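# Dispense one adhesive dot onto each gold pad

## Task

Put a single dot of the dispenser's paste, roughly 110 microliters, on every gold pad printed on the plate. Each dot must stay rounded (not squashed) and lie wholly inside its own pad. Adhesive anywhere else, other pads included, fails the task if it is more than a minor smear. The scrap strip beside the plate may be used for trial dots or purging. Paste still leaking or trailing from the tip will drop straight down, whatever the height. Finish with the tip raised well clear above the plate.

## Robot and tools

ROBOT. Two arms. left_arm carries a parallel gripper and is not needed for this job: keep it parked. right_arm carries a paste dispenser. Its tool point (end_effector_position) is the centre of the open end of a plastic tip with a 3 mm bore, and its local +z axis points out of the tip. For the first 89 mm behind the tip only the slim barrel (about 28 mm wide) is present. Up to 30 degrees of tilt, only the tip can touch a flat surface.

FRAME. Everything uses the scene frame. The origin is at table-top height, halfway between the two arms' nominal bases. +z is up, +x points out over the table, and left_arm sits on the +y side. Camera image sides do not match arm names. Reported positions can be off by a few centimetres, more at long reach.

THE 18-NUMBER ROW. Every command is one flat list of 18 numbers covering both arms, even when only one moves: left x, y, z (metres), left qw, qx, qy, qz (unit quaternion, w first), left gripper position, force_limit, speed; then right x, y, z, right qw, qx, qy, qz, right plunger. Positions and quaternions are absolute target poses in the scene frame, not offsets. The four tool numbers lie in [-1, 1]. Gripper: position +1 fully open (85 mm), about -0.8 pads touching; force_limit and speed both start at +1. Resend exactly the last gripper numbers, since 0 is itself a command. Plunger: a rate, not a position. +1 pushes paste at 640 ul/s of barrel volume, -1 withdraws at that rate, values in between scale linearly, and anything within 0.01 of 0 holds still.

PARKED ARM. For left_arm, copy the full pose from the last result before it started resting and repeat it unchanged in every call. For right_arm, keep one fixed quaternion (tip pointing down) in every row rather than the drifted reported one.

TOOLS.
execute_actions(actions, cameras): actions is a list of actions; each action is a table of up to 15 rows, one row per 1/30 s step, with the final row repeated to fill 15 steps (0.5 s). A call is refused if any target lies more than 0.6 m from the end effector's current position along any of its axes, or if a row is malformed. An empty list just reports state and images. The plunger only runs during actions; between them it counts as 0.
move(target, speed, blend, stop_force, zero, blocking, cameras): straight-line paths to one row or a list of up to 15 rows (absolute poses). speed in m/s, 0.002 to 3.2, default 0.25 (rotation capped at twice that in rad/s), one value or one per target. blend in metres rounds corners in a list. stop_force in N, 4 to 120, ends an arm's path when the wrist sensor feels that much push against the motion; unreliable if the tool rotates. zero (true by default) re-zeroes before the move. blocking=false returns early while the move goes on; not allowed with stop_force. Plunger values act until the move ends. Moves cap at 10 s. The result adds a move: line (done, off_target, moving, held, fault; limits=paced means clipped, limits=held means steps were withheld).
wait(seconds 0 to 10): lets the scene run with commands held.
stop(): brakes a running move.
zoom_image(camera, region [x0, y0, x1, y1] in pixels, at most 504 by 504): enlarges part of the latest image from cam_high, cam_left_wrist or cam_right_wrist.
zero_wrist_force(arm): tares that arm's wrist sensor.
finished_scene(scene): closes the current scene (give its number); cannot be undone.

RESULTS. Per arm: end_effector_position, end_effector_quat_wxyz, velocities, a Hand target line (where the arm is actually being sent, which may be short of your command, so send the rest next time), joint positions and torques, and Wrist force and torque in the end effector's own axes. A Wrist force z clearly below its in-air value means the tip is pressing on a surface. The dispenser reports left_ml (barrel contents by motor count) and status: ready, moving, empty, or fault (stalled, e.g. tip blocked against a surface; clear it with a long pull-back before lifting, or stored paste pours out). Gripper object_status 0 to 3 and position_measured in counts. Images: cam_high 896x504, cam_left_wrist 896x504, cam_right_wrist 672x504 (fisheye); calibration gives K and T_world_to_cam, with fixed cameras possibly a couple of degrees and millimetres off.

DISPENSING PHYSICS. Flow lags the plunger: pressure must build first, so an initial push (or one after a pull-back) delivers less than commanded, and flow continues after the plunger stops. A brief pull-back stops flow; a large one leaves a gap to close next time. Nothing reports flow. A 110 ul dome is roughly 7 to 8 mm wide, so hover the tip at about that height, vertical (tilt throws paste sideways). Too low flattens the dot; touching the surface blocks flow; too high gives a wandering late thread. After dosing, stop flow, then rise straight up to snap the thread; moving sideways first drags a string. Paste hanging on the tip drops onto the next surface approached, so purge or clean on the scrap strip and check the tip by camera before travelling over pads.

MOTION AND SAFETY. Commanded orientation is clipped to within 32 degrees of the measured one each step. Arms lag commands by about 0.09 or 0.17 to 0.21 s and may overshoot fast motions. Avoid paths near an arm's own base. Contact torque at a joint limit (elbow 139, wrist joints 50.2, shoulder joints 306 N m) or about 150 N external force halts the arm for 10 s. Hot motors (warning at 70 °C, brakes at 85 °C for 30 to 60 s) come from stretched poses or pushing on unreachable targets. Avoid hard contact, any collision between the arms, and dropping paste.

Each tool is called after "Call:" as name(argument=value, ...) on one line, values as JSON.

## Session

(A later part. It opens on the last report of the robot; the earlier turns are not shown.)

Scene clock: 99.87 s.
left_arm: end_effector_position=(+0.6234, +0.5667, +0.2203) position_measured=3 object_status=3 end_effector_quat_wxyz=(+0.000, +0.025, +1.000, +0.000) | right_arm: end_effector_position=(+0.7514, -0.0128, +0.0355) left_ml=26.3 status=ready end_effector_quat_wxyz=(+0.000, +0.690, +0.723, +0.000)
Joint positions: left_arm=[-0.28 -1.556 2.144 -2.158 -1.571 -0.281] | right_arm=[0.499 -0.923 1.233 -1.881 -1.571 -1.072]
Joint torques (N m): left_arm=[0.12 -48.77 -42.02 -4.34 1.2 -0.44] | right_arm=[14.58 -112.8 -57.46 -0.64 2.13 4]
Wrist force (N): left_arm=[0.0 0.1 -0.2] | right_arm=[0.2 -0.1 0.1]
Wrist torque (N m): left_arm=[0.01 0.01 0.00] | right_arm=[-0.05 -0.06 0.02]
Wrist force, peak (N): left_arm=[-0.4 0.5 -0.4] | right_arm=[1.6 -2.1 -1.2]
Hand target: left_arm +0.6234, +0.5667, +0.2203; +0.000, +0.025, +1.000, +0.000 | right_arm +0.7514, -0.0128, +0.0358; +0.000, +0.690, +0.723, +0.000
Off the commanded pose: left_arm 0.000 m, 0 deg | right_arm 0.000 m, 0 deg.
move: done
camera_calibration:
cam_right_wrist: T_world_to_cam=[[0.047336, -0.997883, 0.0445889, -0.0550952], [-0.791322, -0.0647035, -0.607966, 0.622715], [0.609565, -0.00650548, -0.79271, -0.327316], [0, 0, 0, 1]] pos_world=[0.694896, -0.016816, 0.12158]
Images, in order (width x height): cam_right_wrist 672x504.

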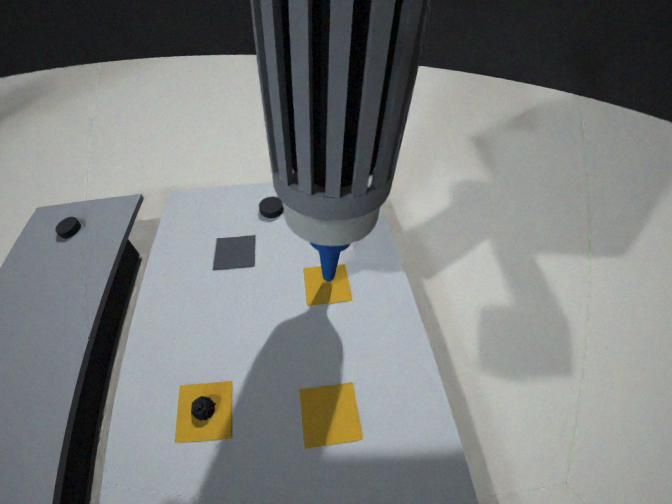

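Call:
execute_actions(actions=[[[0.6234,0.5667,0.2203,0,0.025,1,0,1,1,1,0.7514,-0.0128,0.0358,0,0.690,0.723,0,0.344]]], cameras=[])

Call:
wait(seconds=1.7, cameras=["cam_right_wrist"])

Call:
zoom_image(camera="cam_right_wrist", region=[270, 220, 390, 340])

Call:
move(target=[[0.6234,0.5667,0.2203,0,0.025,1,0,1,1,1,0.7514,-0.0128,0.07,0,0.690,0.723,0,0],[0.6234,0.5667,0.2203,0,0.025,1,0,1,1,1,0.7070,-0.0168,0.07,0,0.690,0.723,0,0],[0.6234,0.5667,0.2203,0,0.025,1,0,1,1,1,0.7070,-0.0168,0.0358,0,0.690,0.723,0,0]], speed=[0.08,0.2,0.08], cameras=["cam_right_wrist"])

Call:
zoom_image(camera="cam_right_wrist", region=[270, 220, 390, 340])

Call:
execute_actions(actions=[[[0.6234,0.5667,0.2203,0,0.025,1,0,1,1,1,0.7070,-0.0168,0.0358,0,0.690,0.723,0,0.344]]], cameras=[])

Call:
wait(seconds=1.7, cameras=["cam_right_wrist"])

Call:
zoom_image(camera="cam_right_wrist", region=[270, 220, 390, 340])

Call:
move(target=[[0.6234,0.5667,0.2203,0,0.025,1,0,1,1,1,0.7070,-0.0168,0.07,0,0.690,0.723,0,0],[0.6234,0.5667,0.2203,0,0.025,1,0,1,1,1,0.6512,-0.0396,0.07,0,0.690,0.723,0,0],[0.6234,0.5667,0.2203,0,0.025,1,0,1,1,1,0.6512,-0.0396,0.0358,0,0.690,0.723,0,0]], speed=[0.08,0.2,0.08], cameras=["cam_right_wrist"])

Call:
zoom_image(camera="cam_right_wrist", region=[270, 220, 390, 340])

Call:
execute_actions(actions=[[[0.6234,0.5667,0.2203,0,0.025,1,0,1,1,1,0.6512,-0.0396,0.0358,0,0.690,0.723,0,0.344]]], cameras=[])

Call:
wait(seconds=2, cameras=["cam_right_wrist"])

Call:
zoom_image(camera="cam_right_wrist", region=[270, 220, 390, 340])

Call:
move(target=[[0.6234,0.5667,0.2203,0,0.025,1,0,1,1,1,0.6512,-0.0396,0.09,0,0.690,0.723,0,-0.4],[0.6234,0.5667,0.2203,0,0.025,1,0,1,1,1,0.66,-0.03,0.20,0,0.690,0.723,0,0]], speed=[0.08,0.2], cameras=["cam_high", "cam_right_wrist"])

Call:
zoom_image(camera="cam_right_wrist", region=[160, 240, 400, 480])

Scene clock: 132.73 s.
left_arm: end_effector_position=(+0.6234, +0.5667, +0.2203) position_measured=3 object_status=3 end_effector_quat_wxyz=(+0.000, +0.025, +1.000, +0.000) | right_arm: end_effector_position=(+0.7514, -0.0128, +0.0358) left_ml=26.2 status=ready end_effector_quat_wxyz=(+0.000, +0.690, +0.723, +0.000)
Joint positions: left_arm=[-0.28 -1.556 2.144 -2.158 -1.571 -0.281] | right_arm=[0.499 -0.923 1.233 -1.881 -1.571 -1.072]
Joint torques (N m): left_arm=[-1.16 -50.47 -42.27 -5.29 1.47 -0.46] | right_arm=[6.78 -106.03 -50.78 -5.26 -1.86 2.43]
Wrist force (N): left_arm=[0.0 0.1 -0.3] | right_arm=[0.1 -0.2 0.0]
Wrist torque (N m): left_arm=[0.03 0.00 0.00] | right_arm=[-0.07 -0.03 0.02]
Wrist force, peak (N): left_arm=[-0.2 0.7 -0.7] | right_arm=[0.1 -0.7 -0.3]
Hand target: left_arm +0.6234, +0.5667, +0.2203; +0.000, +0.025, +1.000, +0.000 | right_arm +0.7514, -0.0128, +0.0358; +0.000, +0.690, +0.723, +0.000
Off the commanded pose: left_arm 0.000 m, 0 deg | right_arm 0.000 m, 0 deg.
No camera images: "cameras" was empty.

Scene clock: 134.43 s.
left_arm: end_effector_position=(+0.6234, +0.5667, +0.2203) position_measured=3 object_status=3 end_effector_quat_wxyz=(+0.000, +0.025, +1.000, +0.000) | right_arm: end_effector_position=(+0.7514, -0.0128, +0.0358) left_ml=26.2 status=ready end_effector_quat_wxyz=(+0.000, +0.690, +0.723, +0.000)
Joint positions: left_arm=[-0.28 -1.556 2.144 -2.158 -1.571 -0.281] | right_arm=[0.499 -0.923 1.233 -1.881 -1.571 -1.072]
Joint torques (N m): left_arm=[0.31 -48.47 -42.51 -5.06 1.62 -0.46] | right_arm=[4.15 -108.65 -52.78 -4.37 -1.99 2.34]
Wrist force (N): left_arm=[-0.2 -0.1 -0.3] | right_arm=[0.1 -0.2 0.3]
Wrist torque (N m): left_arm=[-0.01 0.04 0.00] | right_arm=[-0.08 -0.01 0.02]
Wrist force, peak (N): left_arm=[-0.5 0.2 -0.7] | right_arm=[0.4 -0.4 -0.4]
Hand target: left_arm +0.6234, +0.5667, +0.2203; +0.000, +0.025, +1.000, +0.000 | right_arm +0.7514, -0.0128, +0.0358; +0.000, +0.690, +0.723, +0.000
Off the commanded pose: left_arm 0.000 m, 0 deg | right_arm 0.000 m, 0 deg.
wait: 1.70 s; at rest by 0.17 s
camera_calibration:
cam_right_wrist: T_world_to_cam=[[0.047392, -0.997884, 0.0445177, -0.0550346], [-0.791232, -0.0647055, -0.608083, 0.622795], [0.609676, -0.00640561, -0.792625, -0.327243], [0, 0, 0, 1]] pos_world=[0.694896, -0.016716, 0.12178]
Images, in order (width x height): cam_right_wrist 672x504.

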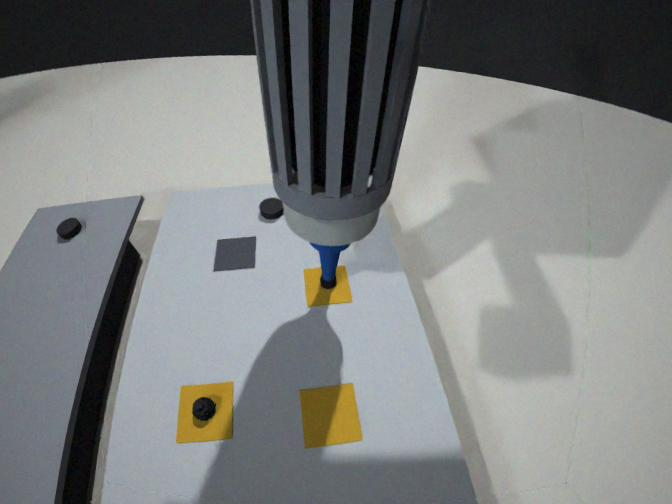

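Scaled by 4.200 from the camera's 672x504 image, which has a finer 960x720 frame.

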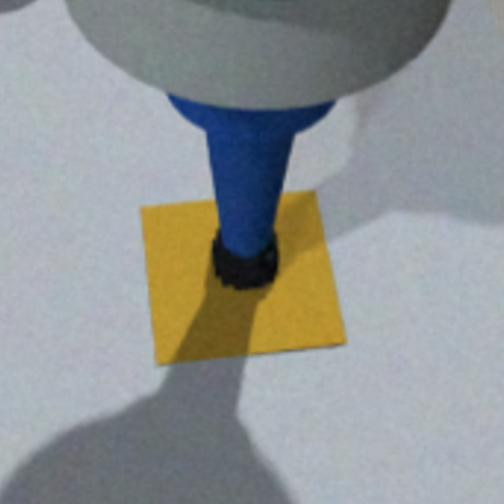

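Scene clock: 135.93 s.
left_arm: end_effector_position=(+0.6234, +0.5667, +0.2203) position_measured=3 object_status=3 end_effector_quat_wxyz=(+0.000, +0.025, +1.000, +0.000) | right_arm: end_effector_position=(+0.7070, -0.0168, +0.0356) left_ml=26.2 status=ready end_effector_quat_wxyz=(+0.000, +0.690, +0.723, +0.000)
Joint positions: left_arm=[-0.28 -1.556 2.144 -2.158 -1.571 -0.281] | right_arm=[0.518 -0.981 1.33 -1.92 -1.571 -1.053]
Joint torques (N m): left_arm=[0.01 -50.12 -42.11 -4.85 1.48 -0.19] | right_arm=[-14.74 -107.63 -58.34 -1.53 2.02 -3.25]
Wrist force (N): left_arm=[-0.3 0.3 -0.5] | right_arm=[0.0 -0.3 -0.4]
Wrist torque (N m): left_arm=[0.05 0.06 0.00] | right_arm=[-0.10 0.02 -0.02]
Wrist force, peak (N): left_arm=[0.0 0.3 -0.9] | right_arm=[0.4 -3.3 0.2]
Hand target: left_arm +0.6234, +0.5667, +0.2203; +0.000, +0.025, +1.000, +0.000 | right_arm +0.7070, -0.0168, +0.0358; +0.000, +0.690, +0.723, +0.000
Off the commanded pose: left_arm 0.000 m, 0 deg | right_arm 0.000 m, 0 deg.
move: done
camera_calibration:
cam_right_wrist: T_world_to_cam=[[0.0474144, -0.997877, 0.0446501, -0.0569435], [-0.791317, -0.064803, -0.607962, 0.587323], [0.609565, -0.00650622, -0.79271, -0.300277], [0, 0, 0, 1]] pos_world=[0.650496, -0.020716, 0.12158]
Images, in order (width x height): cam_right_wrist 672x504.

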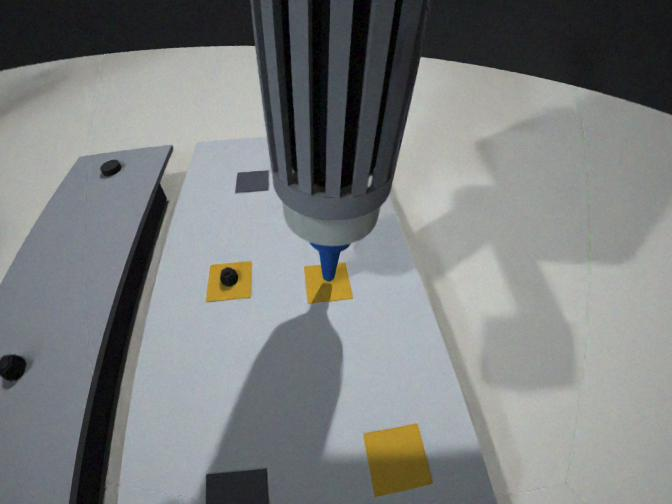

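Scaled by 4.200 from the camera's 672x504 image, which has a finer 960x720 frame.

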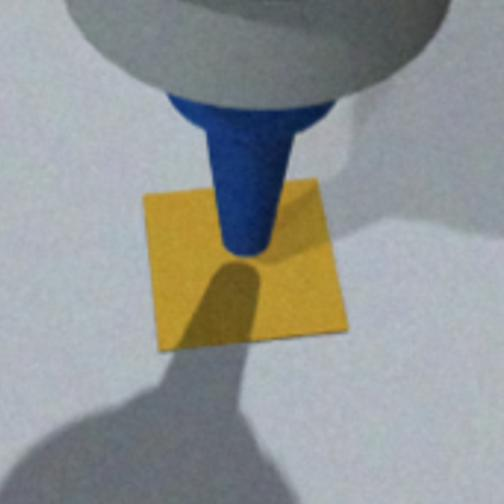

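Scene clock: 136.67 s.
left_arm: end_effector_position=(+0.6234, +0.5667, +0.2203) position_measured=3 object_status=3 end_effector_quat_wxyz=(+0.000, +0.025, +1.000, +0.000) | right_arm: end_effector_position=(+0.7070, -0.0168, +0.0358) left_ml=26.1 status=ready end_effector_quat_wxyz=(+0.000, +0.690, +0.723, +0.000)
Joint positions: left_arm=[-0.28 -1.556 2.144 -2.158 -1.571 -0.281] | right_arm=[0.518 -0.981 1.33 -1.92 -1.571 -1.053]
Joint torques (N m): left_arm=[1.22 -49.13 -41.96 -4.96 1.18 -0.34] | right_arm=[-17.64 -108.53 -54.82 -1.36 2.26 -2.77]
Wrist force (N): left_arm=[0.3 0.3 -0.5] | right_arm=[0.1 0.0 0.0]
Wrist torque (N m): left_arm=[0.05 -0.03 0.01] | right_arm=[0.03 -0.02 -0.02]
Wrist force, peak (N): left_arm=[-0.1 0.1 -0.7] | right_arm=[0.2 -0.3 0.4]
Hand target: left_arm +0.6234, +0.5667, +0.2203; +0.000, +0.025, +1.000, +0.000 | right_arm +0.7070, -0.0168, +0.0358; +0.000, +0.690, +0.723, +0.000
Off the commanded pose: left_arm 0.000 m, 0 deg | right_arm 0.000 m, 0 deg.
No camera images: "cameras" was empty.

Scene clock: 138.37 s.
left_arm: end_effector_position=(+0.6234, +0.5667, +0.2203) position_measured=3 object_status=3 end_effector_quat_wxyz=(+0.000, +0.025, +1.000, +0.000) | right_arm: end_effector_position=(+0.7070, -0.0168, +0.0358) left_ml=26.1 status=ready end_effector_quat_wxyz=(+0.000, +0.690, +0.723, +0.000)
Joint positions: left_arm=[-0.28 -1.556 2.144 -2.158 -1.571 -0.281] | right_arm=[0.518 -0.981 1.33 -1.92 -1.571 -1.053]
Joint torques (N m): left_arm=[-1.4 -48.77 -41.21 -5.08 1.16 -0.2] | right_arm=[-14.41 -108.49 -50.86 -2.08 1.85 -3.17]
Wrist force (N): left_arm=[0.1 0.1 -0.6] | right_arm=[0.2 -0.1 -0.2]
Wrist torque (N m): left_arm=[0.01 -0.02 0.00] | right_arm=[-0.02 -0.04 -0.02]
Wrist force, peak (N): left_arm=[0.0 0.3 -0.8] | right_arm=[0.2 -0.6 0.2]
Hand target: left_arm +0.6234, +0.5667, +0.2203; +0.000, +0.025, +1.000, +0.000 | right_arm +0.7070, -0.0168, +0.0358; +0.000, +0.690, +0.723, +0.000
Off the commanded pose: left_arm 0.000 m, 0 deg | right_arm 0.000 m, 0 deg.
wait: 1.70 s; at rest by 0.17 s
camera_calibration:
cam_right_wrist: T_world_to_cam=[[0.047392, -0.997884, 0.0445177, -0.0569263], [-0.791232, -0.0647055, -0.608083, 0.587466], [0.609676, -0.00640561, -0.792625, -0.30012], [0, 0, 0, 1]] pos_world=[0.650496, -0.020716, 0.12188]
Images, in order (width x height): cam_right_wrist 672x504.

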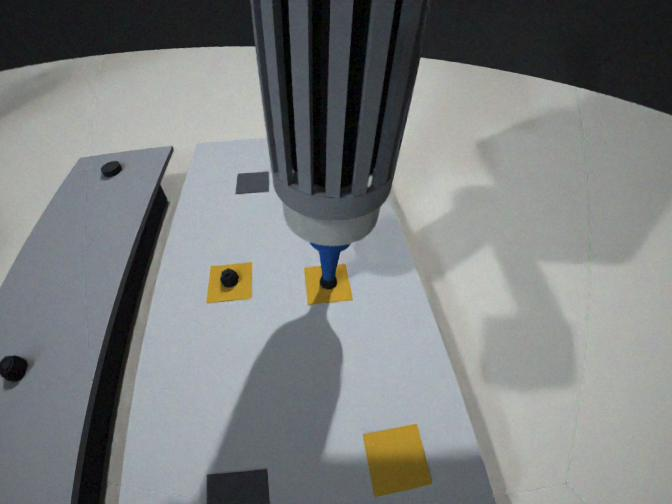

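Scaled by 4.200 from the camera's 672x504 image, which has a finer 960x720 frame.

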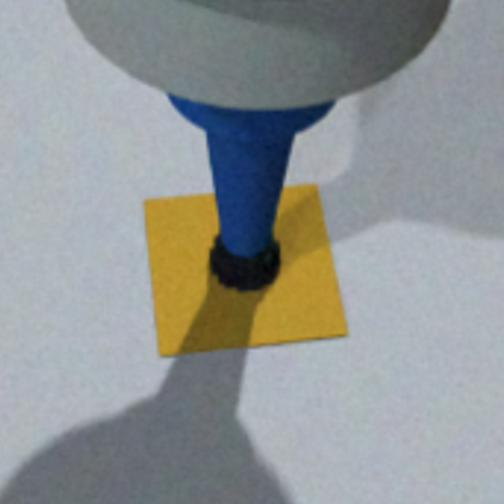

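Scene clock: 139.97 s.
left_arm: end_effector_position=(+0.6234, +0.5667, +0.2203) position_measured=3 object_status=3 end_effector_quat_wxyz=(+0.000, +0.025, +1.000, +0.000) | right_arm: end_effector_position=(+0.6512, -0.0396, +0.0356) left_ml=26.1 status=ready end_effector_quat_wxyz=(+0.000, +0.690, +0.723, +0.000) end_effector_velocity=(+0.000, +0.002, +0.004) end_effector_angular_velocity=(+0.001, -0.001, +0.000)
Joint positions: left_arm=[-0.28 -1.556 2.144 -2.158 -1.571 -0.281] | right_arm=[0.53 -1.07 1.472 -1.973 -1.571 -1.041]
Joint velocities: left_arm=[within noise] | right_arm=[0.001 -0.002 -0.005 0.005 0.001 0.001]
Joint torques (N m): left_arm=[-0.04 -47.57 -41.14 -4.88 1.58 0.06] | right_arm=[-15.51 -102.33 -55.21 -1.5 -0.26 -3.13]
Wrist force (N): left_arm=[0.4 0.1 -0.5] | right_arm=[0.0 -0.1 0.0]
Wrist torque (N m): left_arm=[0.02 -0.06 0.00] | right_arm=[-0.04 0.00 0.00]
Wrist force, peak (N): left_arm=[0.0 0.4 -0.8] | right_arm=[-0.7 -2.9 -0.3]
Hand target: left_arm +0.6234, +0.5667, +0.2203; +0.000, +0.025, +1.000, +0.000 | right_arm +0.6512, -0.0396, +0.0358; +0.000, +0.690, +0.723, +0.000
Off the commanded pose: left_arm 0.000 m, 0 deg | right_arm 0.000 m, 0 deg.
move: done
camera_calibration:
cam_right_wrist: T_world_to_cam=[[0.0474144, -0.997877, 0.0446501, -0.0770494], [-0.791317, -0.064803, -0.607962, 0.54169], [0.609565, -0.00650622, -0.79271, -0.266411], [0, 0, 0, 1]] pos_world=[0.594696, -0.043516, 0.12158]
Images, in order (width x height): cam_right_wrist 672x504.

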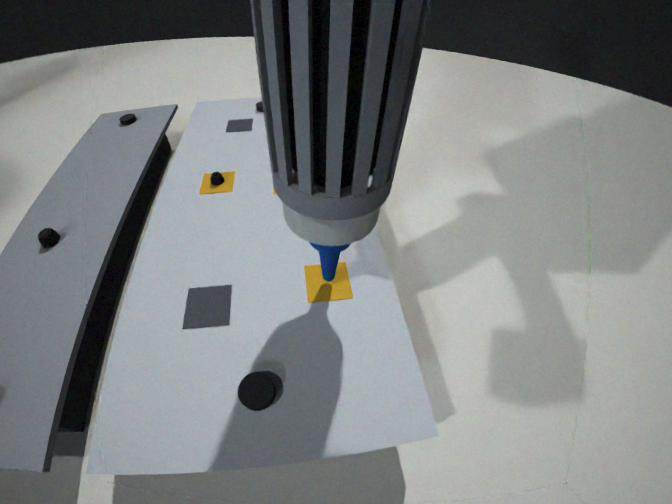

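Scaled by 4.200 from the camera's 672x504 image, which has a finer 960x720 frame.

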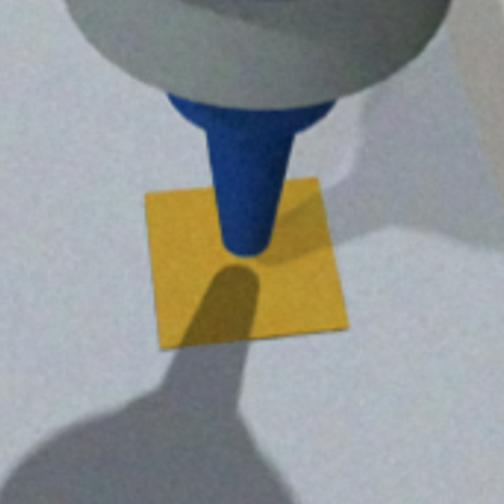

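Scene clock: 140.70 s.
left_arm: end_effector_position=(+0.6234, +0.5667, +0.2203) position_measured=3 object_status=3 end_effector_quat_wxyz=(+0.000, +0.025, +1.000, +0.000) | right_arm: end_effector_position=(+0.6512, -0.0396, +0.0358) left_ml=26.0 status=ready end_effector_quat_wxyz=(+0.000, +0.690, +0.723, +0.000)
Joint positions: left_arm=[-0.28 -1.556 2.144 -2.158 -1.571 -0.281] | right_arm=[0.53 -1.07 1.471 -1.972 -1.571 -1.041]
Joint torques (N m): left_arm=[0.92 -49.75 -41.69 -4.74 1.37 -0.41] | right_arm=[-15.38 -102.12 -54.21 -1.16 0.74 -3.27]
Wrist force (N): left_arm=[0.0 0.2 -0.3] | right_arm=[-0.1 -0.1 -0.4]
Wrist torque (N m): left_arm=[0.03 0.01 0.00] | right_arm=[-0.01 0.03 -0.01]
Wrist force, peak (N): left_arm=[0.4 0.2 -0.7] | right_arm=[0.1 -0.6 -0.2]
Hand target: left_arm +0.6234, +0.5667, +0.2203; +0.000, +0.025, +1.000, +0.000 | right_arm +0.6512, -0.0396, +0.0358; +0.000, +0.690, +0.723, +0.000
Off the commanded pose: left_arm 0.000 m, 0 deg | right_arm 0.000 m, 0 deg.
No camera images: "cameras" was empty.

Scene clock: 142.70 s.
left_arm: end_effector_position=(+0.6234, +0.5667, +0.2203) position_measured=3 object_status=3 end_effector_quat_wxyz=(+0.000, +0.025, +1.000, +0.000) | right_arm: end_effector_position=(+0.6512, -0.0396, +0.0358) left_ml=26.0 status=ready end_effector_quat_wxyz=(+0.000, +0.690, +0.723, +0.000)
Joint positions: left_arm=[-0.28 -1.556 2.144 -2.158 -1.571 -0.281] | right_arm=[0.53 -1.07 1.471 -1.972 -1.571 -1.041]
Joint torques (N m): left_arm=[1.35 -49.89 -42.11 -5.2 1.48 -0.1] | right_arm=[-14.58 -101.23 -49.32 -1.97 2.03 -3.12]
Wrist force (N): left_arm=[0.1 0.4 -0.3] | right_arm=[-0.1 0.0 -0.3]
Wrist torque (N m): left_arm=[0.07 -0.01 0.00] | right_arm=[0.03 0.02 -0.01]
Wrist force, peak (N): left_arm=[0.1 0.7 -0.4] | right_arm=[0.2 -0.8 0.1]
Hand target: left_arm +0.6234, +0.5667, +0.2203; +0.000, +0.025, +1.000, +0.000 | right_arm +0.6512, -0.0396, +0.0358; +0.000, +0.690, +0.723, +0.000
Off the commanded pose: left_arm 0.000 m, 0 deg | right_arm 0.000 m, 0 deg.
wait: 2.00 s; at rest by 0.17 s
camera_calibration:
cam_right_wrist: T_world_to_cam=[[0.047392, -0.997884, 0.0445177, -0.0770336], [-0.791232, -0.0647055, -0.608083, 0.54184], [0.609676, -0.00640561, -0.792625, -0.266246], [0, 0, 0, 1]] pos_world=[0.594696, -0.043516, 0.12188]
Images, in order (width x height): cam_right_wrist 672x504.

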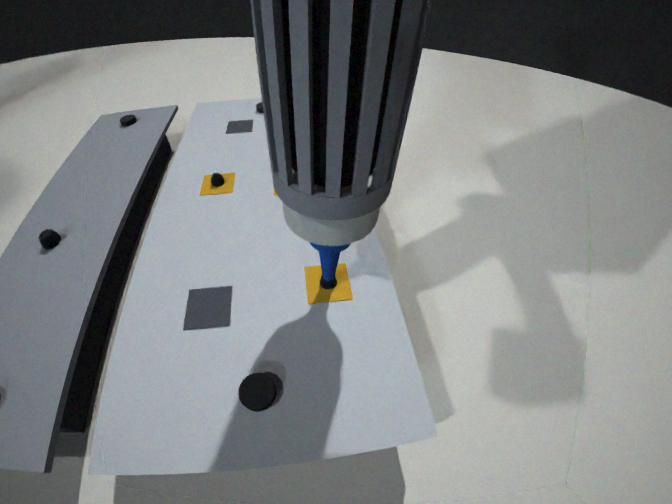

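Scaled by 4.200 from the camera's 672x504 image, which has a finer 960x720 frame.

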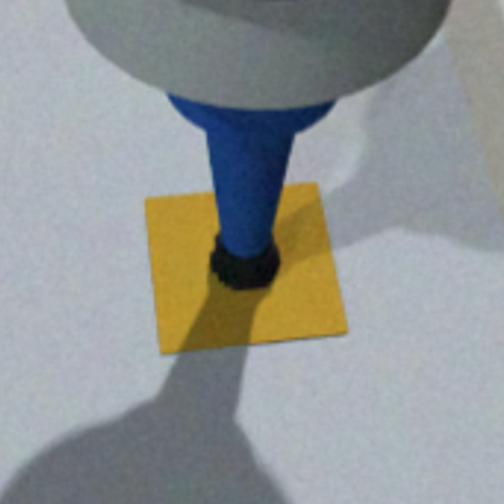

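Scene clock: 144.93 s.
left_arm: end_effector_position=(+0.6234, +0.5667, +0.2203) position_measured=3 object_status=3 end_effector_quat_wxyz=(+0.000, +0.025, +1.000, +0.000) | right_arm: end_effector_position=(+0.6600, -0.0300, +0.2000) left_ml=26.4 status=ready end_effector_quat_wxyz=(+0.000, +0.690, +0.723, +0.000)
Joint positions: left_arm=[-0.28 -1.556 2.144 -2.158 -1.571 -0.281] | right_arm=[0.533 -1.12 1.249 -1.7 -1.571 -1.038]
Joint torques (N m): left_arm=[0.99 -48.22 -40.16 -5.32 1.56 -0.35] | right_arm=[6.26 -68.25 -59.23 -1.86 -1.99 1.12]
Wrist force (N): left_arm=[0.1 0.3 -0.2] | right_arm=[-0.2 0.1 -0.3]
Wrist torque (N m): left_arm=[0.05 -0.01 0.00] | right_arm=[0.03 0.06 0.03]
Wrist force, peak (N): left_arm=[-0.2 0.4 -0.8] | right_arm=[0.3 0.2 -2.9]
Hand target: left_arm +0.6234, +0.5667, +0.2203; +0.000, +0.025, +1.000, +0.000 | right_arm +0.6600, -0.0300, +0.2000; +0.000, +0.690, +0.723, +0.000
Off the commanded pose: left_arm 0.000 m, 0 deg | right_arm 0.000 m, 0 deg.
move: done
camera_calibration:
cam_right_wrist: T_world_to_cam=[[0.047392, -0.997884, 0.0445177, -0.0751764], [-0.791232, -0.0647055, -0.608083, 0.649211], [0.609676, -0.00640561, -0.792625, -0.14148], [0, 0, 0, 1]] pos_world=[0.603496, -0.033916, 0.28598]
Images, in order (width x height): cam_high 896x504, cam_right_wrist 672x504.

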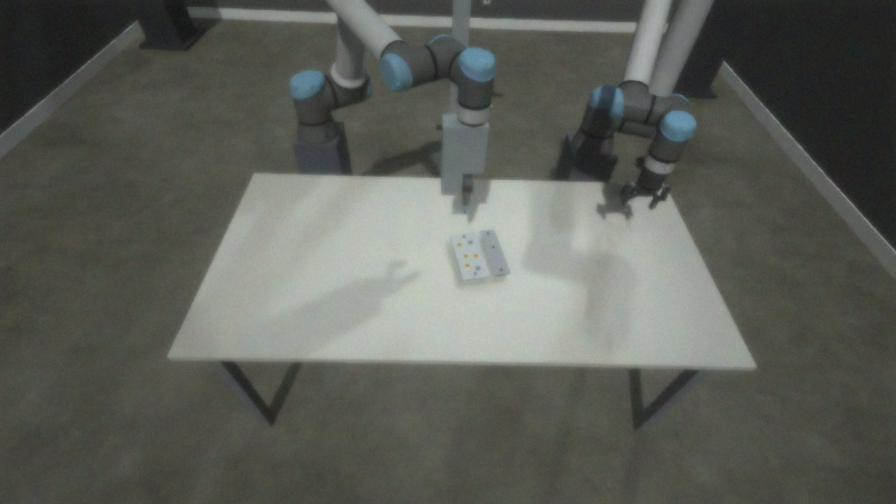

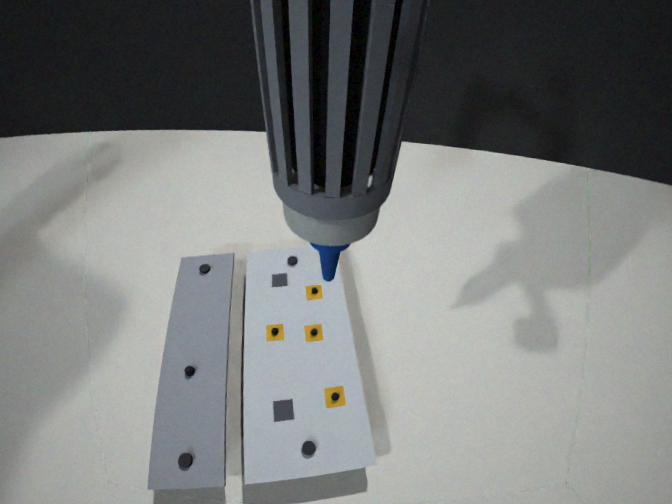

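Scaled by 2.100 from the camera's 672x504 image, which has a finer 960x720 frame.

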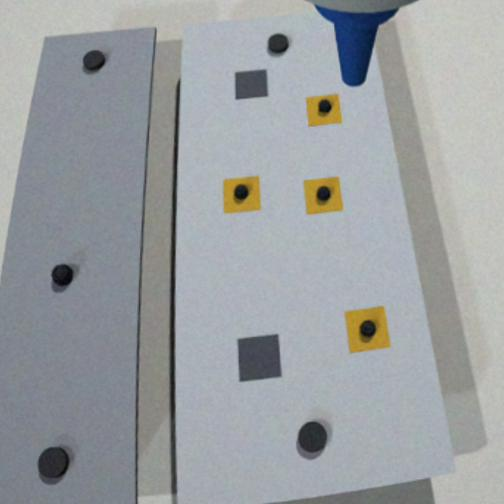

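Call:
finished_scene(scene=3)

The scene is finished: the task was done.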